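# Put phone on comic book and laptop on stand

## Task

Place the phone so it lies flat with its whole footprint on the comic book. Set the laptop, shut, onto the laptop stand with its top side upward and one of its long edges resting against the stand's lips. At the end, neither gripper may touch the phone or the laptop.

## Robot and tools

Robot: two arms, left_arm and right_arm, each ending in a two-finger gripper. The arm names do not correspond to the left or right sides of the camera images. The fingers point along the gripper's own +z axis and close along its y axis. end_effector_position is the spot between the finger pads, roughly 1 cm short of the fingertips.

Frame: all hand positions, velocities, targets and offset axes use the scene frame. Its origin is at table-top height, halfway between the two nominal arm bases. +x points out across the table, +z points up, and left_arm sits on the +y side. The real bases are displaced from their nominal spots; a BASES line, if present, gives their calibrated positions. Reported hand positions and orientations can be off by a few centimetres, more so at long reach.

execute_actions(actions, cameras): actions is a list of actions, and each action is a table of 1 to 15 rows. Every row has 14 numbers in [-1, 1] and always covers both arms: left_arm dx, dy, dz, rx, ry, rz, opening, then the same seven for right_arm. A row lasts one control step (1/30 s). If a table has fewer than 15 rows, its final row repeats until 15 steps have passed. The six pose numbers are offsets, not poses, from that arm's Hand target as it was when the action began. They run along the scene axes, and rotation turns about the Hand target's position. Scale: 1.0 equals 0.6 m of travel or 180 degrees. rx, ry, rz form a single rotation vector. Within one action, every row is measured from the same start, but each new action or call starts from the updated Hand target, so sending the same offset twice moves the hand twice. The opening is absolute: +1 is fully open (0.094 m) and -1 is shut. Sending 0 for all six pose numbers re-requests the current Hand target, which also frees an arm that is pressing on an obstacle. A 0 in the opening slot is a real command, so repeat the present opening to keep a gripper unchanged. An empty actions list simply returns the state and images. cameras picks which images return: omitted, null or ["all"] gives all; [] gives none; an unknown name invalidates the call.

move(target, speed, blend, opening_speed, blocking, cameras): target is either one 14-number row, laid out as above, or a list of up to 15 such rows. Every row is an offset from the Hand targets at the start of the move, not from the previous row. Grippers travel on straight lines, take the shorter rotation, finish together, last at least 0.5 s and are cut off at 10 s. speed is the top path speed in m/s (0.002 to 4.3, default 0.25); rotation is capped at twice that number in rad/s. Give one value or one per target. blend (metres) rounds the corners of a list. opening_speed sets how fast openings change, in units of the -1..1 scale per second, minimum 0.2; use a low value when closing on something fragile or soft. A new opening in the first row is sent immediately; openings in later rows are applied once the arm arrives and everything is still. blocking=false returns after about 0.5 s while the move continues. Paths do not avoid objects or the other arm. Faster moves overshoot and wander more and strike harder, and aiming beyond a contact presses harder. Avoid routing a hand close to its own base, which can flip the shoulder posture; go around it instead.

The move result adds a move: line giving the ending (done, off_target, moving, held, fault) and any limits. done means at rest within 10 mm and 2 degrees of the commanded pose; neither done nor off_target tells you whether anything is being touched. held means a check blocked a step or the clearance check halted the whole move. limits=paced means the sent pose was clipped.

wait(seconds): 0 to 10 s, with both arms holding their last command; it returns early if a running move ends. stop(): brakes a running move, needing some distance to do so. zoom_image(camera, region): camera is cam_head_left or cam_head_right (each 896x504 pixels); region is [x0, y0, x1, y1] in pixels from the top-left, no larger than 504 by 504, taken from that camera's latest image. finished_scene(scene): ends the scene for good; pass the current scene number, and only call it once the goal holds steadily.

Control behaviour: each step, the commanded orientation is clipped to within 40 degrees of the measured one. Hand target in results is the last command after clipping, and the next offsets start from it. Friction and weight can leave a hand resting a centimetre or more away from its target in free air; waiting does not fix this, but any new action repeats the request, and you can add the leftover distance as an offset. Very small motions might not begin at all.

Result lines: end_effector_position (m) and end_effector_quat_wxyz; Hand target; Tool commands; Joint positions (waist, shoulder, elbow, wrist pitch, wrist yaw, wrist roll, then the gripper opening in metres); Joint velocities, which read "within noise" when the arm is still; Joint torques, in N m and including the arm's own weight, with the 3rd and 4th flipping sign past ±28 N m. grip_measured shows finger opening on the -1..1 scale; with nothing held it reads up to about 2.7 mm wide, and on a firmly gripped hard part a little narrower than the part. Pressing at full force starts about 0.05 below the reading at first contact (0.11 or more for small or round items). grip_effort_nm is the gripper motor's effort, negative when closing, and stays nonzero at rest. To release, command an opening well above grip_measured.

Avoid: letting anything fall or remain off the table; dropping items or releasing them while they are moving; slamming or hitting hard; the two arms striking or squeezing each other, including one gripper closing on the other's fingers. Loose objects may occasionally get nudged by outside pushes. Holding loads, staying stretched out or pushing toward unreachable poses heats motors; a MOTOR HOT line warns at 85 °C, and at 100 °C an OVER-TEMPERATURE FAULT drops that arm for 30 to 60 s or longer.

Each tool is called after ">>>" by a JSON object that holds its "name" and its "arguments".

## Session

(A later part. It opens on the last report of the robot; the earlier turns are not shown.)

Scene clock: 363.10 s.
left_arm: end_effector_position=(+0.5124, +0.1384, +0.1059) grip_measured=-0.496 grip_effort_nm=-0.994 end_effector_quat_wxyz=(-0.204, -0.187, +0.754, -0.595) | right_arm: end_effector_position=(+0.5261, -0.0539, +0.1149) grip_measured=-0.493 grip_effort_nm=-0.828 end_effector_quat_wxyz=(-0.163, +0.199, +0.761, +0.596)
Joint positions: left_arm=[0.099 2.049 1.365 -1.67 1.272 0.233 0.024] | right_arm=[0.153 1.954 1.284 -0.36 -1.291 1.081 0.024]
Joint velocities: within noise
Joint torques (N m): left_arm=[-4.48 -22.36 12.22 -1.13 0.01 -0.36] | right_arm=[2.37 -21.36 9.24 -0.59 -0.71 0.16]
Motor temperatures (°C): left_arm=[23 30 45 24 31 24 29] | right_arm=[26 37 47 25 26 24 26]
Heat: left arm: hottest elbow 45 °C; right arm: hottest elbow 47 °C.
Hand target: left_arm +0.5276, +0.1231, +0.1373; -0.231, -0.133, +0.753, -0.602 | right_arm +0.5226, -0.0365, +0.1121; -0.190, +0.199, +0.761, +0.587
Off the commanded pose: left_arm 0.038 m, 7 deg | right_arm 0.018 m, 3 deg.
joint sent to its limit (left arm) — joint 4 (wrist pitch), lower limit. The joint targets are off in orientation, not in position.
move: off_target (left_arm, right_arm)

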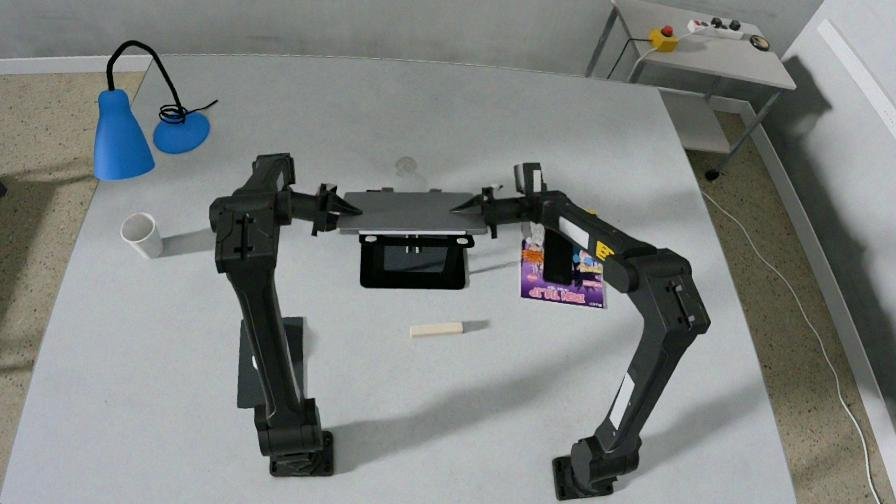

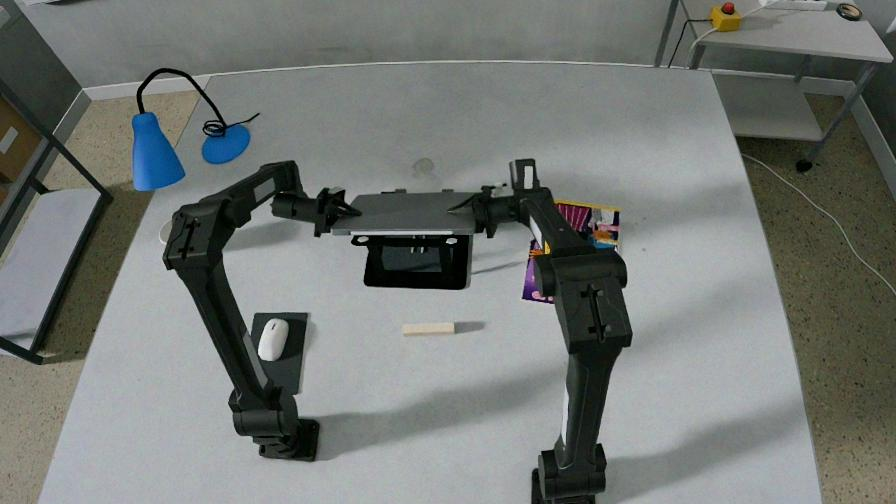

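>>> {"name": "move", "arguments": {"target": [[0.045,0.0,0.0,0,0.0,0.0,-0.5,0.045,0.0,0.0,0,0.0,0.0,-0.5]], "speed": 0.04}}

>>> {"name": "zoom_image", "arguments": {"camera": "cam_head_left", "region": [300, 130, 580, 330]}}

>>> {"name": "zoom_image", "arguments": {"camera": "cam_head_right", "region": [300, 130, 580, 330]}}

Scene clock: 368.07 s.
left_arm: end_effector_position=(+0.5290, +0.1380, +0.1066) grip_measured=-0.499 grip_effort_nm=-1.013 end_effector_quat_wxyz=(-0.215, -0.205, +0.751, -0.589) | right_arm: end_effector_position=(+0.5448, -0.0540, +0.1117) grip_measured=-0.493 grip_effort_nm=-0.720 end_effector_quat_wxyz=(-0.182, +0.208, +0.755, +0.594)
Joint positions: left_arm=[0.094 2.074 1.419 -1.67 1.275 0.16 0.024] | right_arm=[0.147 2.01 1.37 -0.447 -1.311 1.065 0.024]
Joint velocities: within noise
Joint torques (N m): left_arm=[-3.37 -21.07 15.19 -1.07 0.24 -0.06] | right_arm=[2.32 -21.95 10.55 -0.29 -0.19 0.04]
Motor temperatures (°C): left_arm=[23 30 44 24 31 24 29] | right_arm=[26 37 46 25 26 24 26]
Heat: left arm: hottest elbow 44 °C; right arm: hottest elbow 46 °C.
Hand target: left_arm +0.5546, +0.1231, +0.1373; -0.231, -0.133, +0.753, -0.602 | right_arm +0.5496, -0.0367, +0.1120; -0.190, +0.199, +0.761, +0.587
Off the commanded pose: left_arm 0.043 m, 9 deg | right_arm 0.018 m, 2 deg.
joint sent to its limit (left arm) — joint 4 (wrist pitch), lower limit. The joint targets are off in position and orientation.
move: off_target (left_arm, right_arm)

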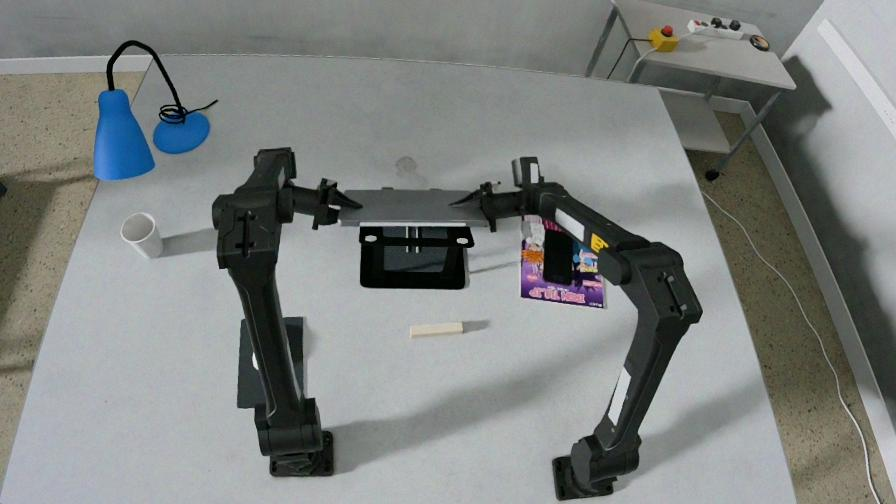

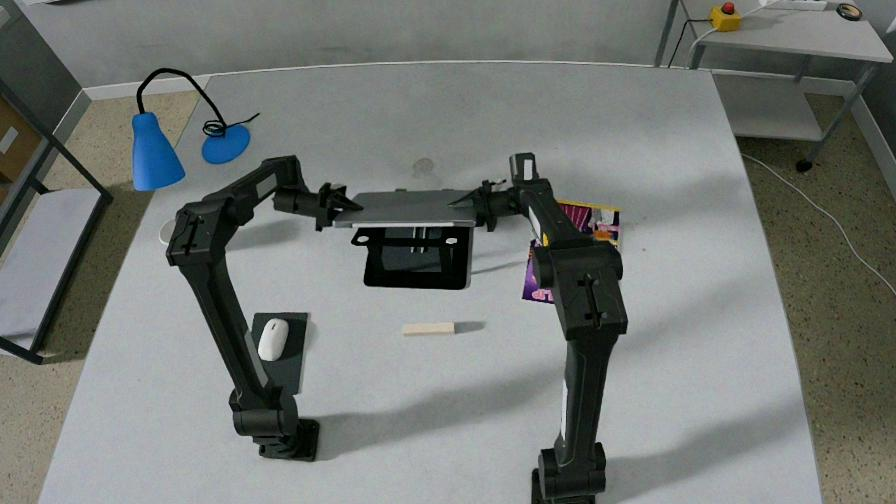

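Scaled by 1.800.

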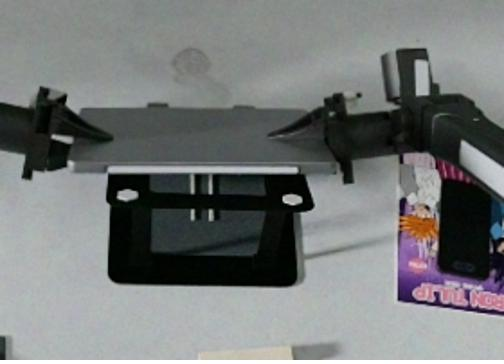

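Scaled by 1.800.

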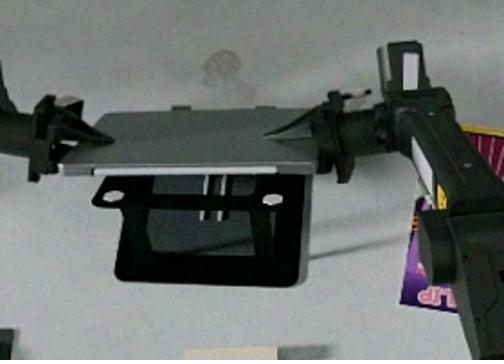

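>>> {"name": "move", "arguments": {"target": [[0.0,0.005,0.0,0,0.0,0.0,-0.38,0.0,-0.005,0.0,0,0.0,0.0,-0.38]], "speed": 0.04, "opening_speed": 0.2}}

>>> {"name": "zoom_image", "arguments": {"camera": "cam_head_left", "region": [320, 160, 520, 300]}}

>>> {"name": "zoom_image", "arguments": {"camera": "cam_head_right", "region": [320, 160, 520, 300]}}

Scene clock: 373.87 s.
left_arm: end_effector_position=(+0.5309, +0.1361, +0.1072) grip_measured=-0.381 grip_effort_nm=0.090 end_effector_quat_wxyz=(-0.215, -0.196, +0.759, -0.582) | right_arm: end_effector_position=(+0.5446, -0.0549, +0.1089) grip_measured=-0.382 grip_effort_nm=0.076 end_effector_quat_wxyz=(-0.179, +0.209, +0.760, +0.588)
Joint positions: left_arm=[0.087 2.074 1.434 -1.67 1.254 0.159 0.029] | right_arm=[0.146 2.011 1.376 -0.479 -1.296 1.036 0.029]
Joint velocities: within noise
Joint torques (N m): left_arm=[-3.96 -21.25 13.81 -0.88 0.87 0.02] | right_arm=[1.96 -21.6 10.54 0.03 -0.78 0.13]
Motor temperatures (°C): left_arm=[23 30 45 24 31 24 29] | right_arm=[26 38 46 25 26 24 26]
Heat: left arm: hottest elbow 45 °C; right arm: hottest elbow 46 °C.
Hand target: left_arm +0.5547, +0.1261, +0.1375; -0.231, -0.133, +0.753, -0.602 | right_arm +0.5497, -0.0397, +0.1121; -0.189, +0.199, +0.761, +0.587
Off the commanded pose: left_arm 0.040 m, 8 deg | right_arm 0.016 m, 2 deg.
joint sent to its limit (left arm) — joint 4 (wrist pitch), lower limit. The joint targets are off in orientation, not in position.
move: off_target (left_arm, right_arm)

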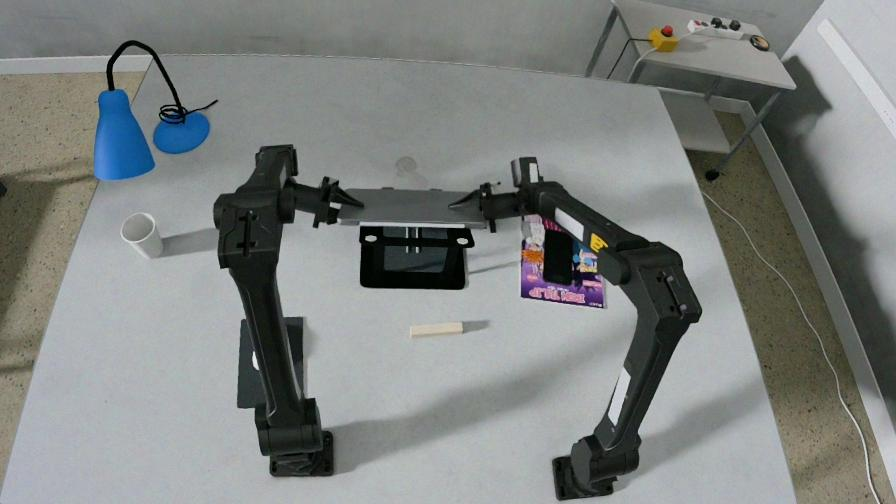

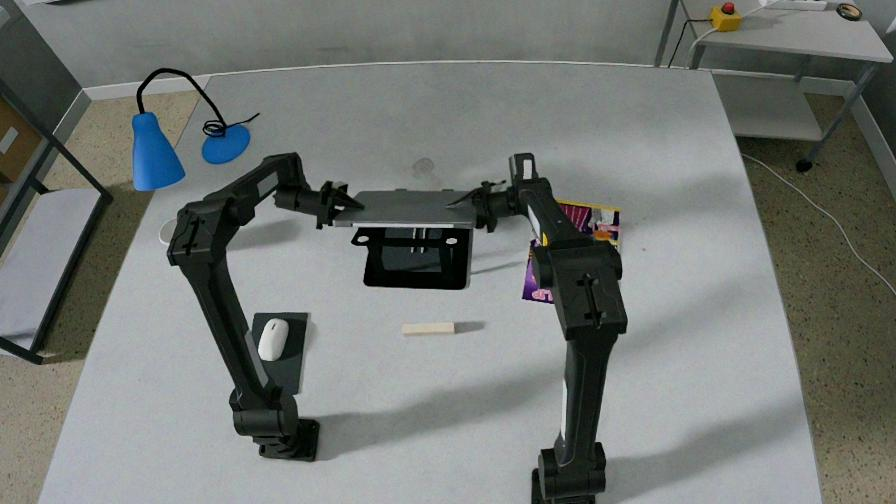

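Scaled by 2.520.

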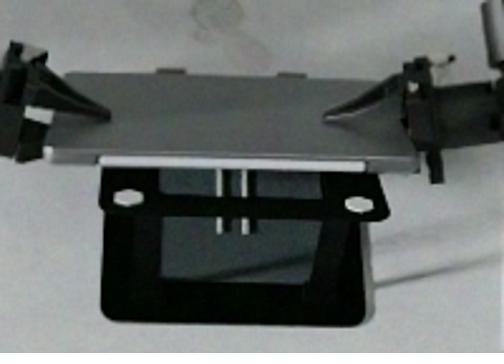

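Scaled by 2.520.

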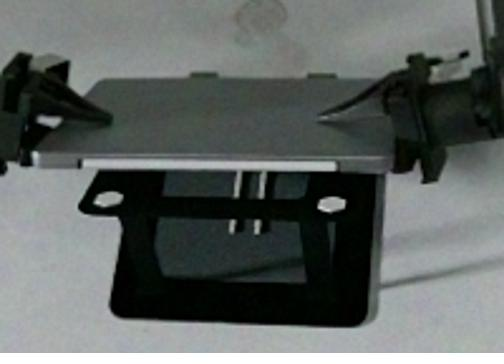

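>>> {"name": "move", "arguments": {"target": [[-0.01,0.045,-0.0,0,0.0,0.0,-0.38,-0.0,-0.045,0.0,0,0.0,0.0,-0.38]], "speed": 0.03}}

>>> {"name": "zoom_image", "arguments": {"camera": "cam_head_left", "region": [320, 160, 520, 300]}}

>>> {"name": "zoom_image", "arguments": {"camera": "cam_head_right", "region": [320, 160, 520, 300]}}

Scene clock: 379.00 s.
left_arm: end_effector_position=(+0.5293, +0.1431, +0.1044) grip_measured=-0.381 grip_effort_nm=0.085 end_effector_quat_wxyz=(-0.213, -0.193, +0.766, -0.575) | right_arm: end_effector_position=(+0.5359, -0.0608, +0.1143) grip_measured=-0.381 grip_effort_nm=0.061 end_effector_quat_wxyz=(-0.189, +0.194, +0.763, +0.587)
Joint positions: left_arm=[0.099 2.074 1.434 -1.67 1.229 0.167 0.029] | right_arm=[0.137 2.011 1.403 -0.651 -1.317 0.883 0.029]
Joint velocities: within noise
Joint torques (N m): left_arm=[-0.32 -22.53 11.78 -1.17 0.57 0.11] | right_arm=[-0.56 -20.95 10.39 -0.1 -0.69 0.07]
Motor temperatures (°C): left_arm=[23 31 44 24 31 24 29] | right_arm=[26 39 45 25 26 24 26]
Heat: left arm: hottest elbow 44 °C; right arm: hottest elbow 45 °C.
Hand target: left_arm +0.5487, +0.1532, +0.1374; -0.231, -0.133, +0.753, -0.602 | right_arm +0.5496, -0.0666, +0.1122; -0.190, +0.199, +0.761, +0.587
Off the commanded pose: left_arm 0.040 m, 8 deg | right_arm 0.015 m, 1 deg.
joint sent to its limit (left arm) — joint 4 (wrist pitch), lower limit. The joint targets are off in orientation, not in position.
move: off_target (left_arm, right_arm)

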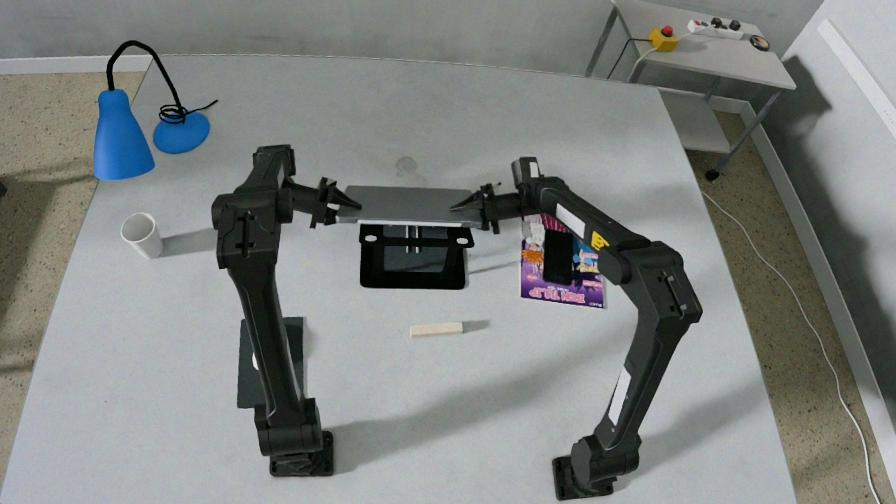

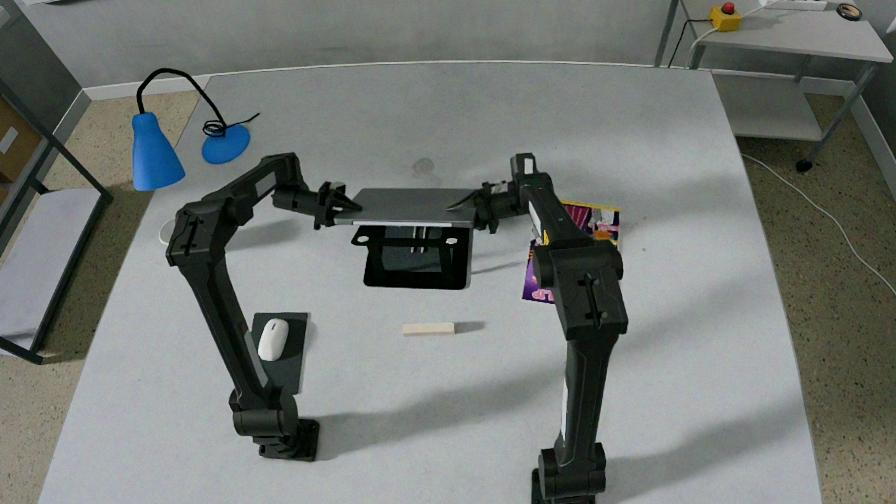

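Scaled by 2.520.

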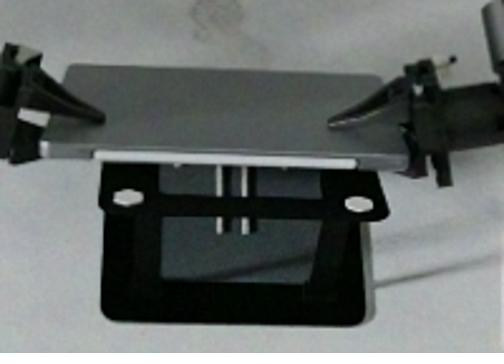

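Scaled by 2.520.

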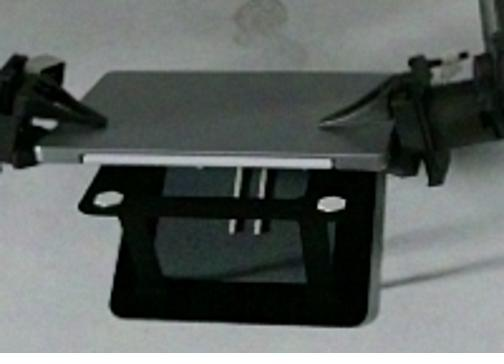

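>>> {"name": "zoom_image", "arguments": {"camera": "cam_head_left", "region": [335, 175, 405, 225]}}

>>> {"name": "zoom_image", "arguments": {"camera": "cam_head_right", "region": [335, 175, 405, 225]}}

>>> {"name": "zoom_image", "arguments": {"camera": "cam_head_left", "region": [420, 175, 490, 225]}}

>>> {"name": "zoom_image", "arguments": {"camera": "cam_head_right", "region": [420, 175, 490, 225]}}

Scaled by 7.200.

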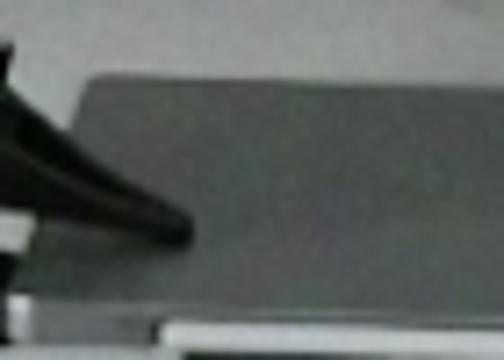

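Scaled by 7.200.

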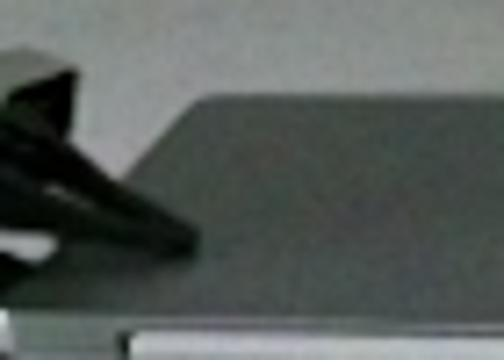

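Scaled by 7.200.

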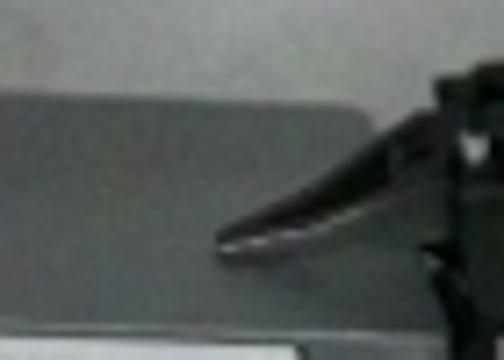

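Scaled by 7.200.

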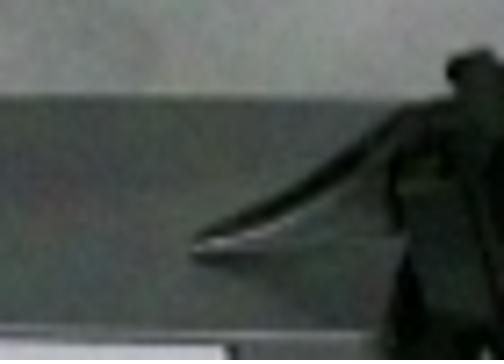

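>>> {"name": "move", "arguments": {"target": [[0.0,-0.03,0.0,0,0.0,0.0,-0.5,0.0,0.03,0.0,0,0.0,0.0,-0.5]], "speed": 0.04, "opening_speed": 0.2}}

>>> {"name": "zoom_image", "arguments": {"camera": "cam_head_left", "region": [320, 160, 520, 300]}}

>>> {"name": "zoom_image", "arguments": {"camera": "cam_head_right", "region": [320, 160, 520, 300]}}

Scene clock: 401.47 s.
left_arm: end_effector_position=(+0.5325, +0.1413, +0.1088) grip_measured=-0.497 grip_effort_nm=-0.916 end_effector_quat_wxyz=(-0.214, -0.205, +0.755, -0.585) | right_arm: end_effector_position=(+0.5410, -0.0593, +0.1179) grip_measured=-0.498 grip_effort_nm=-0.847 end_effector_quat_wxyz=(-0.199, +0.204, +0.752, +0.595)
Joint positions: left_arm=[0.098 2.074 1.434 -1.675 1.262 0.153 0.024] | right_arm=[0.137 2.016 1.403 -0.59 -1.34 0.965 0.024]
Joint velocities: within noise
Joint torques (N m): left_arm=[-3.37 -22.42 12.21 -0.77 0.17 0.21] | right_arm=[1.44 -21.71 9.55 1.17 0.46 0.15]
Motor temperatures (°C): left_arm=[22 33 42 24 31 24 28] | right_arm=[26 41 43 25 26 24 26]
Heat: left arm: hottest elbow 42 °C; right arm: hottest elbow 43 °C.
Hand target: left_arm +0.5487, +0.1351, +0.1374; -0.231, -0.133, +0.753, -0.602 | right_arm +0.5497, -0.0487, +0.1121; -0.189, +0.199, +0.761, +0.587
Off the commanded pose: left_arm 0.033 m, 9 deg | right_arm 0.015 m, 2 deg.
joint sent to its limit (left arm) — joint 4 (wrist pitch), lower limit. The joint targets are off in orientation, not in position.
move: off_target (left_arm, right_arm)

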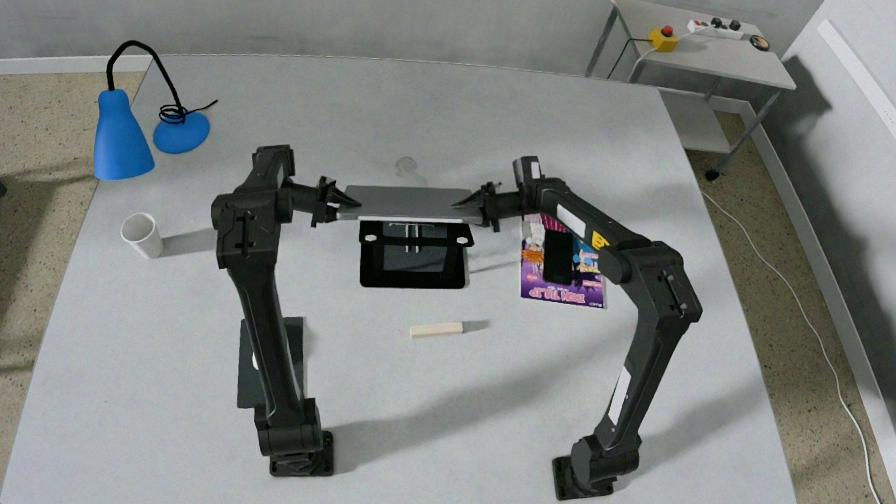

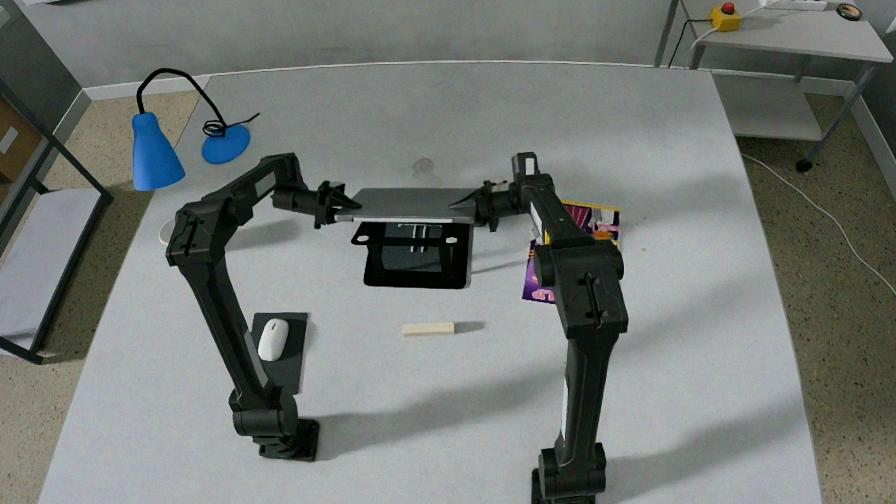

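Scaled by 2.520.

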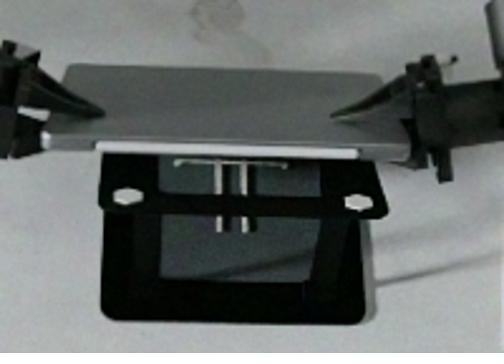

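Scaled by 2.520.

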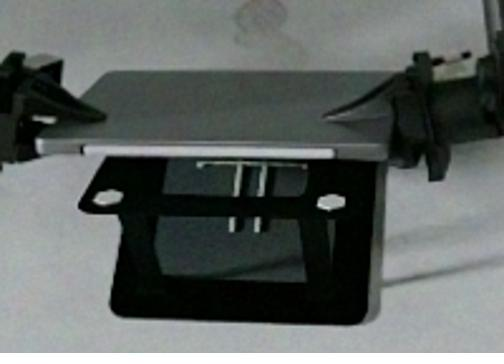

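>>> {"name": "move", "arguments": {"target": [[-0.02,0.0,0.08,0,0.0,0.0,-0.5,-0.02,0.0,0.06,0,0.0,0.0,-0.5],[-0.06,0.0,0.09,0,-0.04,0.0,-0.5,-0.065,0.0,0.07,0,-0.03,0.0,-0.5]], "speed": 0.05}}

>>> {"name": "zoom_image", "arguments": {"camera": "cam_head_left", "region": [320, 160, 520, 300]}}

>>> {"name": "zoom_image", "arguments": {"camera": "cam_head_right", "region": [320, 160, 520, 300]}}

Scene clock: 412.10 s.
left_arm: end_effector_position=(+0.5106, +0.1390, +0.1348) grip_measured=-0.496 grip_effort_nm=-0.901 end_effector_quat_wxyz=(-0.199, -0.189, +0.763, -0.585) | right_arm: end_effector_position=(+0.5158, -0.0620, +0.1405) grip_measured=-0.493 grip_effort_nm=-0.921 end_effector_quat_wxyz=(-0.179, +0.198, +0.755, +0.599)
Joint positions: left_arm=[0.098 1.978 1.364 -1.671 1.253 0.168 0.024] | right_arm=[0.139 1.909 1.293 -0.497 -1.325 1.017 0.024]
Joint velocities: within noise
Joint torques (N m): left_arm=[-1.73 -27.46 8.96 -1.06 0.47 0.6] | right_arm=[2.32 -24.35 7.2 1.17 0.59 -0.16]
Motor temperatures (°C): left_arm=[22 33 41 23 30 24 28] | right_arm=[26 41 43 25 26 24 26]
Heat: left arm: hottest elbow 41 °C; right arm: hottest elbow 43 °C.
Hand target: left_arm +0.5126, +0.1351, +0.1915; -0.183, -0.095, +0.766, -0.609 | right_arm +0.5107, -0.0487, +0.1541; -0.153, +0.171, +0.769, +0.596
Off the commanded pose: left_arm 0.057 m, 11 deg | right_arm 0.020 m, 5 deg.
joint sent to its limit (left arm) — joint 4 (wrist pitch), lower limit. The joint targets are off in position and orientation.
move: off_target (left_arm, right_arm)

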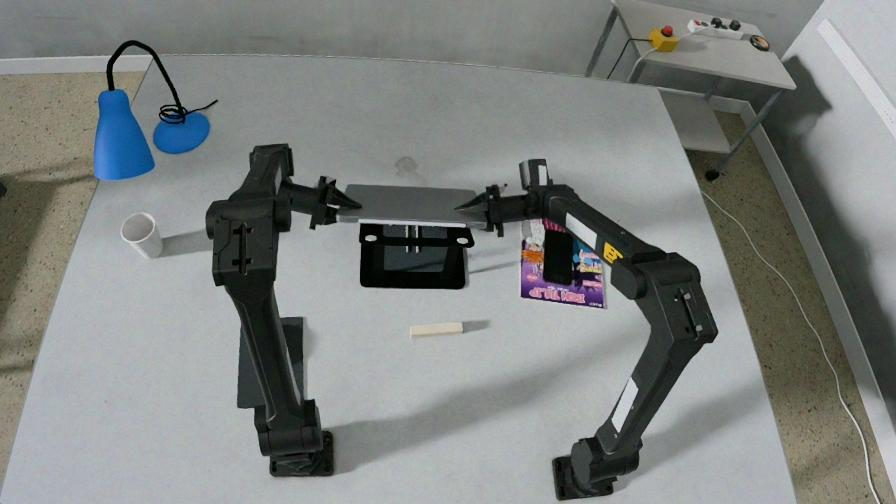

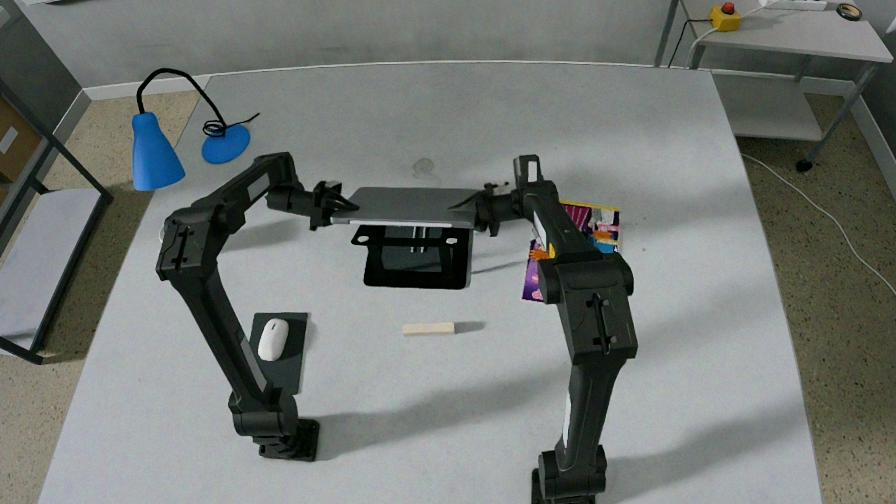

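Scaled by 2.520.

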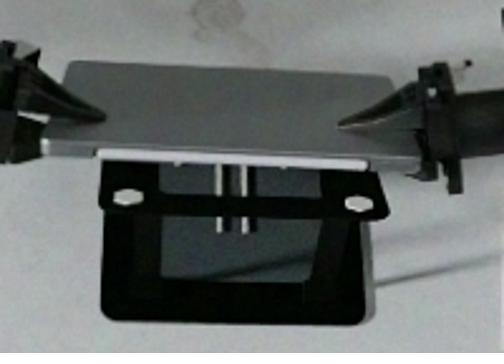

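Scaled by 2.520.

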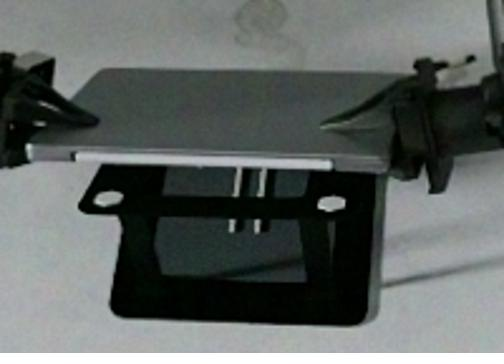

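>>> {"name": "move", "arguments": {"target": [[-0.08,-0.01,0.02,0,-0.03,0.0,-0.5,-0.08,-0.01,0.02,0,-0.03,0.0,-0.5]], "speed": 0.05}}

>>> {"name": "zoom_image", "arguments": {"camera": "cam_head_left", "region": [320, 160, 520, 300]}}

>>> {"name": "zoom_image", "arguments": {"camera": "cam_head_right", "region": [320, 160, 520, 300]}}

Scene clock: 417.53 s.
left_arm: end_effector_position=(+0.4652, +0.1333, +0.1545) grip_measured=-0.498 grip_effort_nm=-0.950 end_effector_quat_wxyz=(-0.176, -0.154, +0.770, -0.593) | right_arm: end_effector_position=(+0.4682, -0.0685, +0.1600) grip_measured=-0.497 grip_effort_nm=-1.023 end_effector_quat_wxyz=(-0.142, +0.174, +0.762, +0.608)
Joint positions: left_arm=[0.098 1.857 1.227 -1.671 1.251 0.27 0.024] | right_arm=[0.142 1.757 1.114 -0.374 -1.308 1.024 0.024]
Joint velocities: within noise
Joint torques (N m): left_arm=[-2.78 -25.29 8.9 -1.02 0.38 0.71] | right_arm=[2.61 -20.78 7.13 1.5 0.58 -0.3]
Motor temperatures (°C): left_arm=[22 33 41 23 30 24 29] | right_arm=[26 41 43 25 26 24 26]
Heat: left arm: hottest elbow 41 °C; right arm: hottest elbow 43 °C.
Hand target: left_arm +0.4646, +0.1291, +0.2034; -0.147, -0.066, +0.774, -0.613 | right_arm +0.4627, -0.0546, +0.1661; -0.117, +0.143, +0.776, +0.603
Off the commanded pose: left_arm 0.049 m, 11 deg | right_arm 0.016 m, 5 deg.
joint sent to its limit (left arm) — joint 4 (wrist pitch), lower limit. The joint targets are off in orientation, not in position.
move: off_target (left_arm, right_arm)

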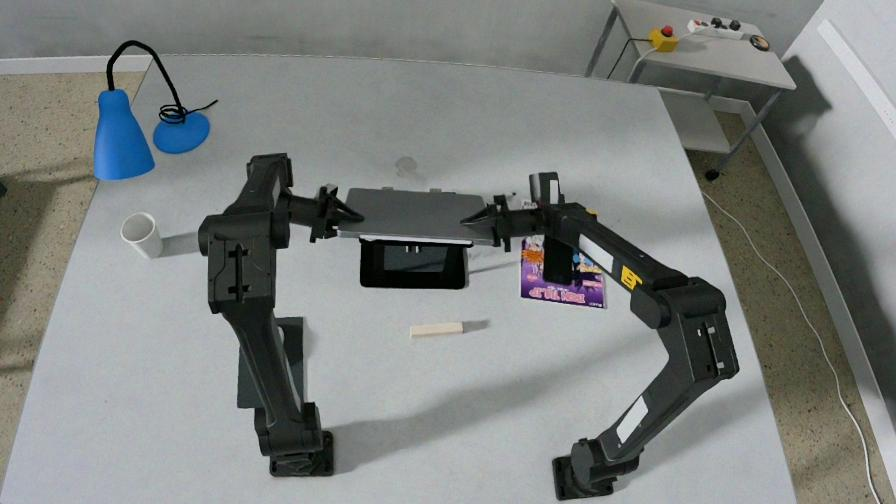

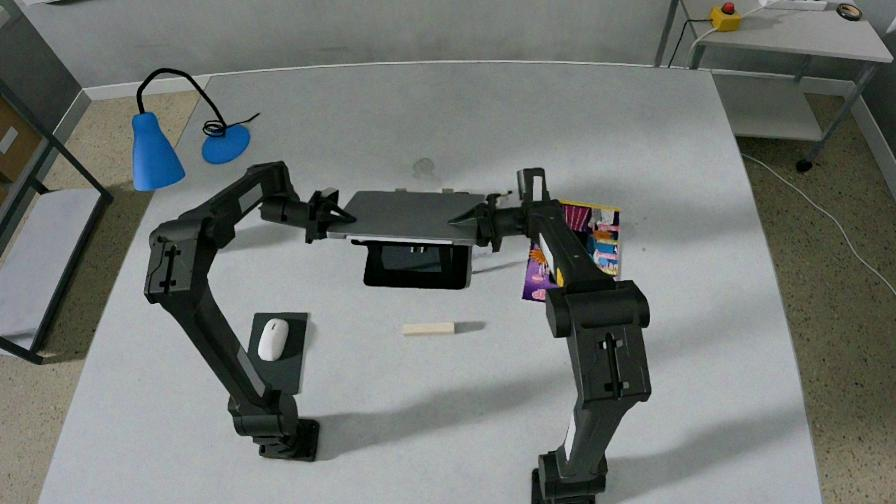

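Scaled by 2.520.

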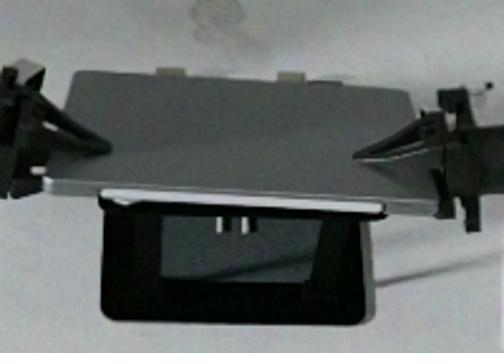

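Scaled by 2.520.

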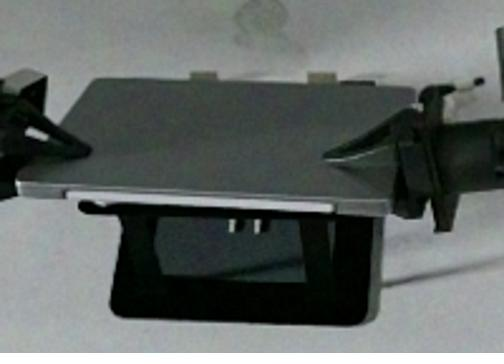

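>>> {"name": "move", "arguments": {"target": [[0.0,0.0,0.025,0,-0.0,0.008,-0.5,0.0,0.0,-0.025,0,-0.0,0.008,-0.5]], "speed": 0.05}}

>>> {"name": "zoom_image", "arguments": {"camera": "cam_head_left", "region": [320, 160, 520, 300]}}

>>> {"name": "zoom_image", "arguments": {"camera": "cam_head_right", "region": [320, 160, 520, 300]}}

Scene clock: 427.90 s.
left_arm: end_effector_position=(+0.4636, +0.1337, +0.1619) grip_measured=-0.499 grip_effort_nm=-0.369 end_effector_quat_wxyz=(-0.169, -0.152, +0.771, -0.594) | right_arm: end_effector_position=(+0.4670, -0.0681, +0.1625) grip_measured=-0.494 grip_effort_nm=-1.038 end_effector_quat_wxyz=(-0.140, +0.164, +0.760, +0.613)
Joint positions: left_arm=[0.1 1.835 1.221 -1.668 1.253 0.264 0.024] | right_arm=[0.142 1.756 1.114 -0.373 -1.321 1.008 0.024]
Joint velocities: left_arm=[-0.015 0.005 -0.002 -0.002 -0.037 -0.007 0.007] | right_arm=[within noise]
Joint torques (N m): left_arm=[-1.49 -25.88 9.43 -1.14 0.87 0.46] | right_arm=[2.32 -18.14 7.27 0.72 0.55 -0.6]
Motor temperatures (°C): left_arm=[22 33 40 24 30 24 29] | right_arm=[26 40 43 25 26 24 27]
Heat: left arm: hottest elbow 40 °C; right arm: hottest elbow 43 °C.
Hand target: left_arm +0.4647, +0.1292, +0.2184; -0.139, -0.076, +0.773, -0.615 | right_arm +0.4627, -0.0547, +0.1512; -0.124, +0.133, +0.777, +0.602
Off the commanded pose: left_arm 0.057 m, 10 deg | right_arm 0.018 m, 5 deg.
joint sent to its limit (left arm) — joint 4 (wrist pitch), lower limit. The joint targets are off in position and orientation.
move: off_target (left_arm, right_arm)

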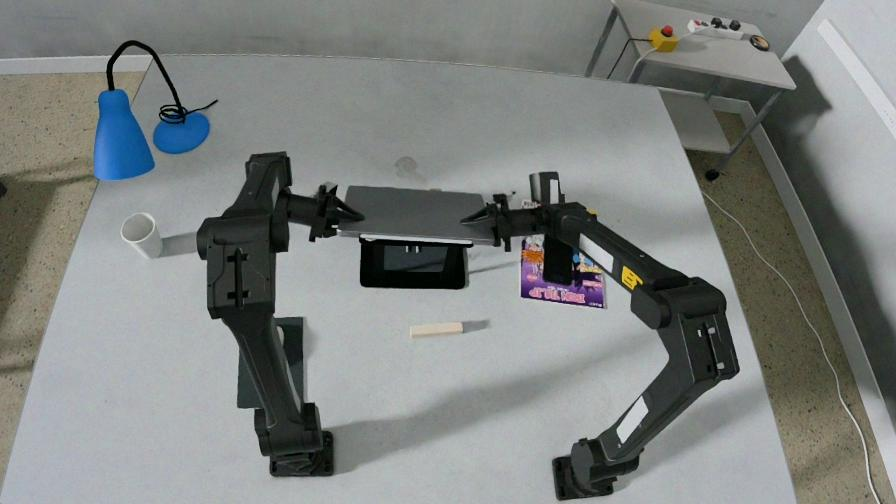

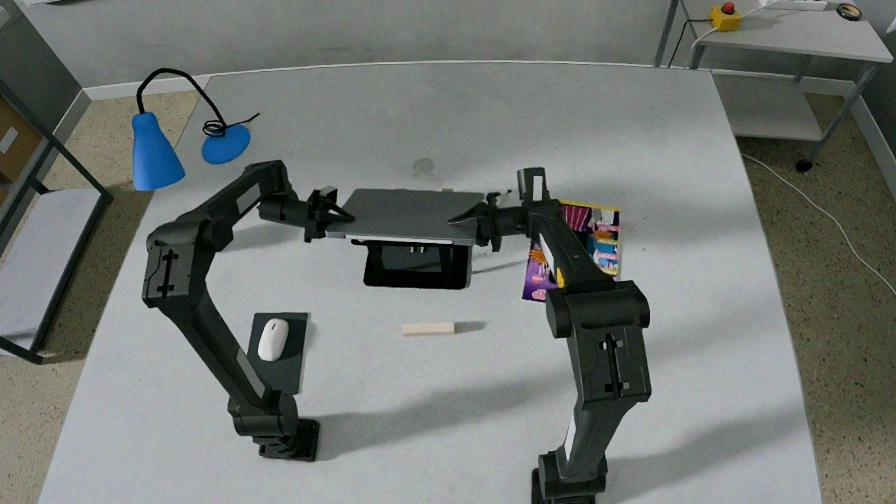

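Scaled by 2.520.

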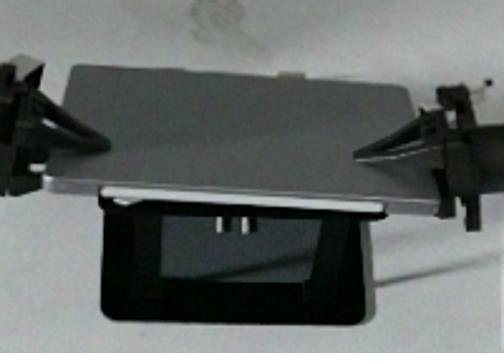

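Scaled by 2.520.

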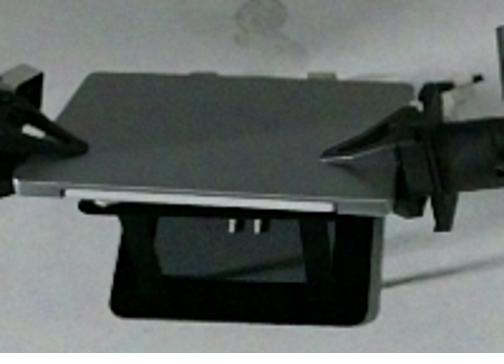

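>>> {"name": "move", "arguments": {"target": [[-0.008,0.0,0.0,0,-0.0,0.0,-0.5,0.008,0.0,-0.04,0,-0.0,0.0,-0.5]], "speed": 0.05}}

>>> {"name": "zoom_image", "arguments": {"camera": "cam_head_left", "region": [320, 160, 520, 300]}}

>>> {"name": "zoom_image", "arguments": {"camera": "cam_head_right", "region": [320, 160, 520, 300]}}

Scene clock: 431.80 s.
left_arm: end_effector_position=(+0.4602, +0.1346, +0.1600) grip_measured=-0.499 grip_effort_nm=-0.686 end_effector_quat_wxyz=(-0.169, -0.154, +0.771, -0.594) | right_arm: end_effector_position=(+0.4676, -0.0673, +0.1564) grip_measured=-0.497 grip_effort_nm=-1.038 end_effector_quat_wxyz=(-0.142, +0.156, +0.758, +0.618)
Joint positions: left_arm=[0.103 1.83 1.208 -1.66 1.253 0.263 0.024] | right_arm=[0.142 1.775 1.114 -0.357 -1.337 0.995 0.024]
Joint velocities: left_arm=[0.005 -0.015 0.002 -0.002 -0.007 0.007 -0.005] | right_arm=[within noise]
Joint torques (N m): left_arm=[-2.14 -26.05 9.33 -1.44 0.9 0.52] | right_arm=[2.32 -15.79 7.12 1.44 1.08 -0.7]
Motor temperatures (°C): left_arm=[22 32 40 24 30 24 29] | right_arm=[26 40 43 25 26 24 27]
Heat: left arm: hottest elbow 40 °C; right arm: hottest elbow 43 °C.
Hand target: left_arm +0.4598, +0.1292, +0.2184; -0.139, -0.076, +0.773, -0.615 | right_arm +0.4675, -0.0547, +0.1271; -0.125, +0.133, +0.777, +0.602
Off the commanded pose: left_arm 0.059 m, 10 deg | right_arm 0.032 m, 4 deg.
joint sent to its limit (left arm) — joint 4 (wrist pitch), lower limit. The joint targets are off in position and orientation.
move: off_target (left_arm, right_arm)

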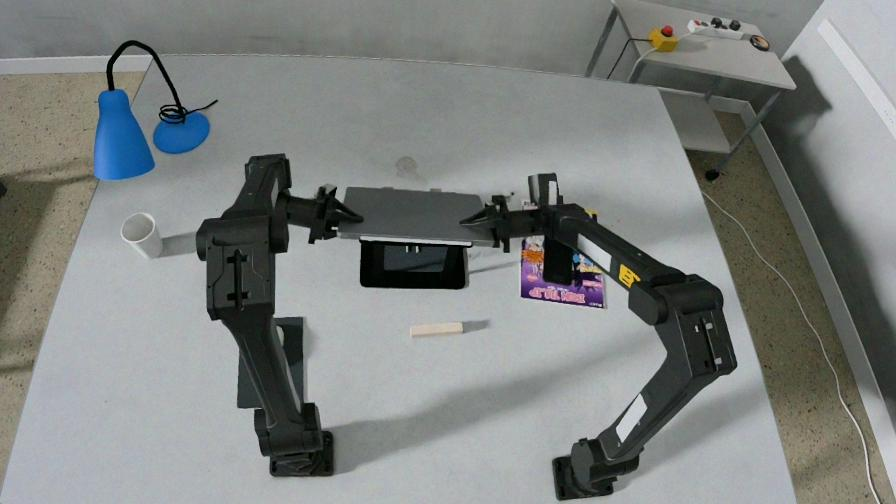

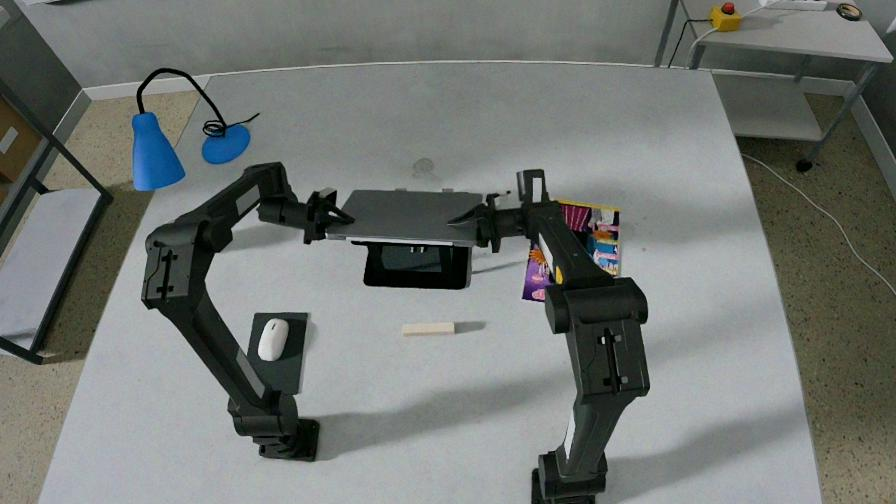

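Scaled by 2.520.

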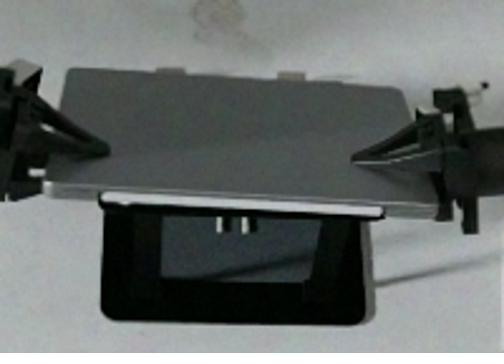

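Scaled by 2.520.

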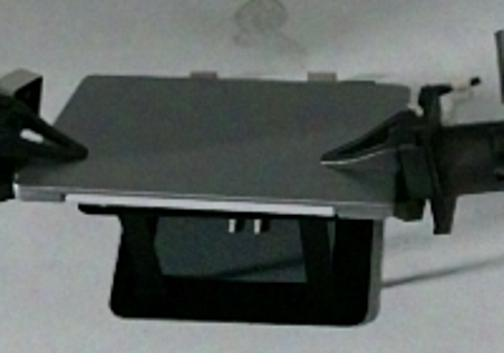

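>>> {"name": "execute_actions", "arguments": {"actions": []}}

Scene clock: 445.77 s.
left_arm: end_effector_position=(+0.4602, +0.1346, +0.1600) grip_measured=-0.500 grip_effort_nm=-0.696 end_effector_quat_wxyz=(-0.169, -0.154, +0.771, -0.594) | right_arm: end_effector_position=(+0.4676, -0.0673, +0.1564) grip_measured=-0.497 grip_effort_nm=-1.038 end_effector_quat_wxyz=(-0.142, +0.156, +0.758, +0.618)
Joint positions: left_arm=[0.103 1.83 1.208 -1.66 1.252 0.263 0.024] | right_arm=[0.142 1.775 1.114 -0.357 -1.337 0.994 0.024]
Joint velocities: left_arm=[0.015 0.005 -0.002 -0.012 -0.022 -0.022 -0.005] | right_arm=[within noise]
Joint torques (N m): left_arm=[-1.79 -25.7 9.2 -1.28 0.84 0.5] | right_arm=[2.32 -15.68 7.19 1.39 1.11 -0.62]
Motor temperatures (°C): left_arm=[22 32 39 24 31 24 29] | right_arm=[26 39 43 25 27 24 27]
Heat: left arm: hottest elbow 39 °C; right arm: hottest elbow 43 °C.
Hand target: left_arm +0.4598, +0.1291, +0.2183; -0.139, -0.076, +0.773, -0.615 | right_arm +0.4675, -0.0547, +0.1271; -0.125, +0.133, +0.777, +0.602
Tool commands: left_gripper/opening=-0.5 right_gripper/opening=-0.5
Off the commanded pose: left_arm 0.059 m, 10 deg | right_arm 0.032 m, 4 deg.

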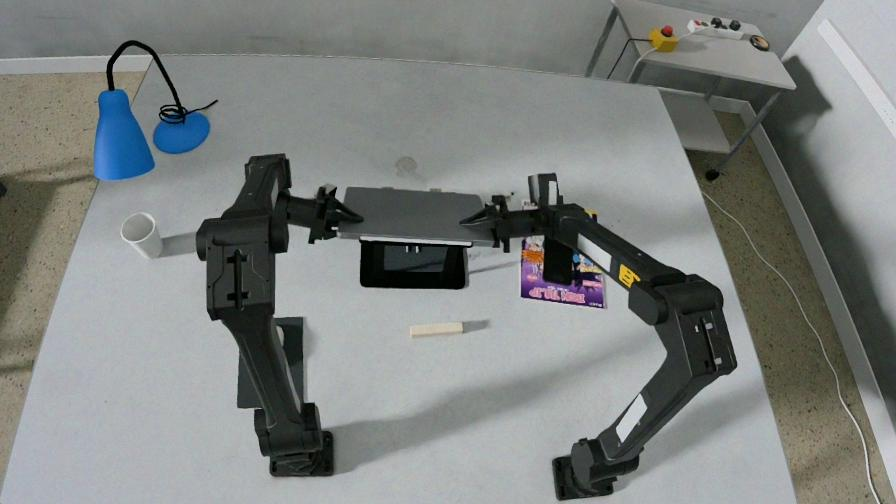

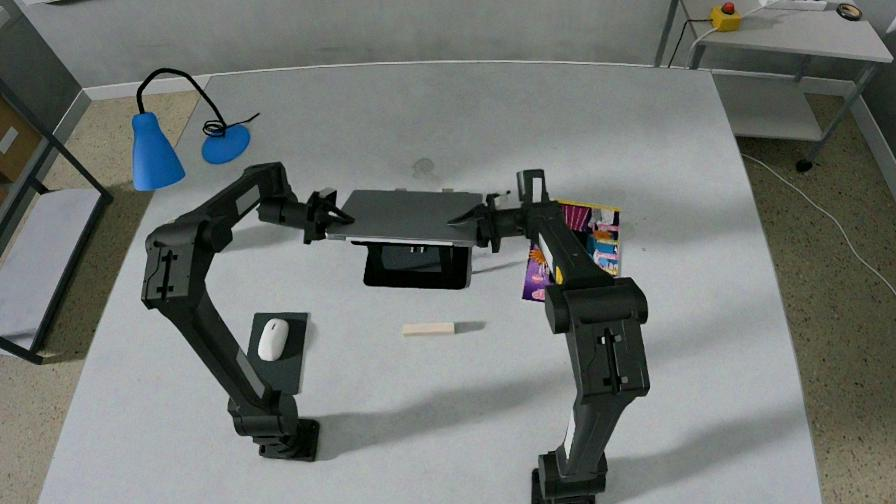

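>>> {"name": "zoom_image", "arguments": {"camera": "cam_head_left", "region": [320, 160, 520, 300]}}

>>> {"name": "zoom_image", "arguments": {"camera": "cam_head_right", "region": [320, 160, 520, 300]}}

Scaled by 2.520.

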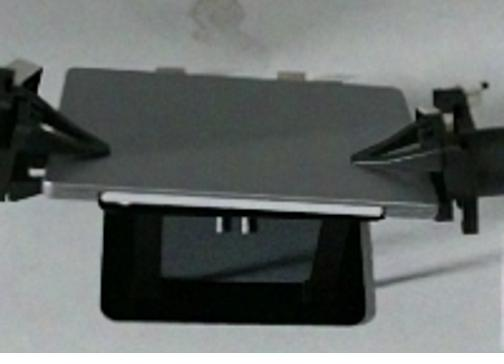

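Scaled by 2.520.

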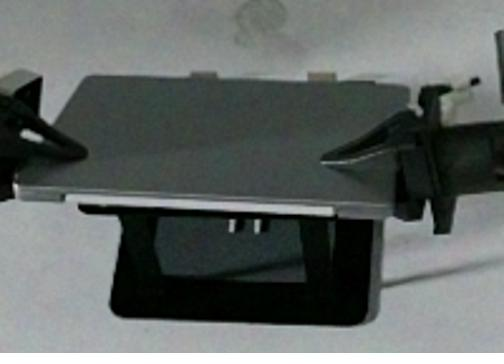

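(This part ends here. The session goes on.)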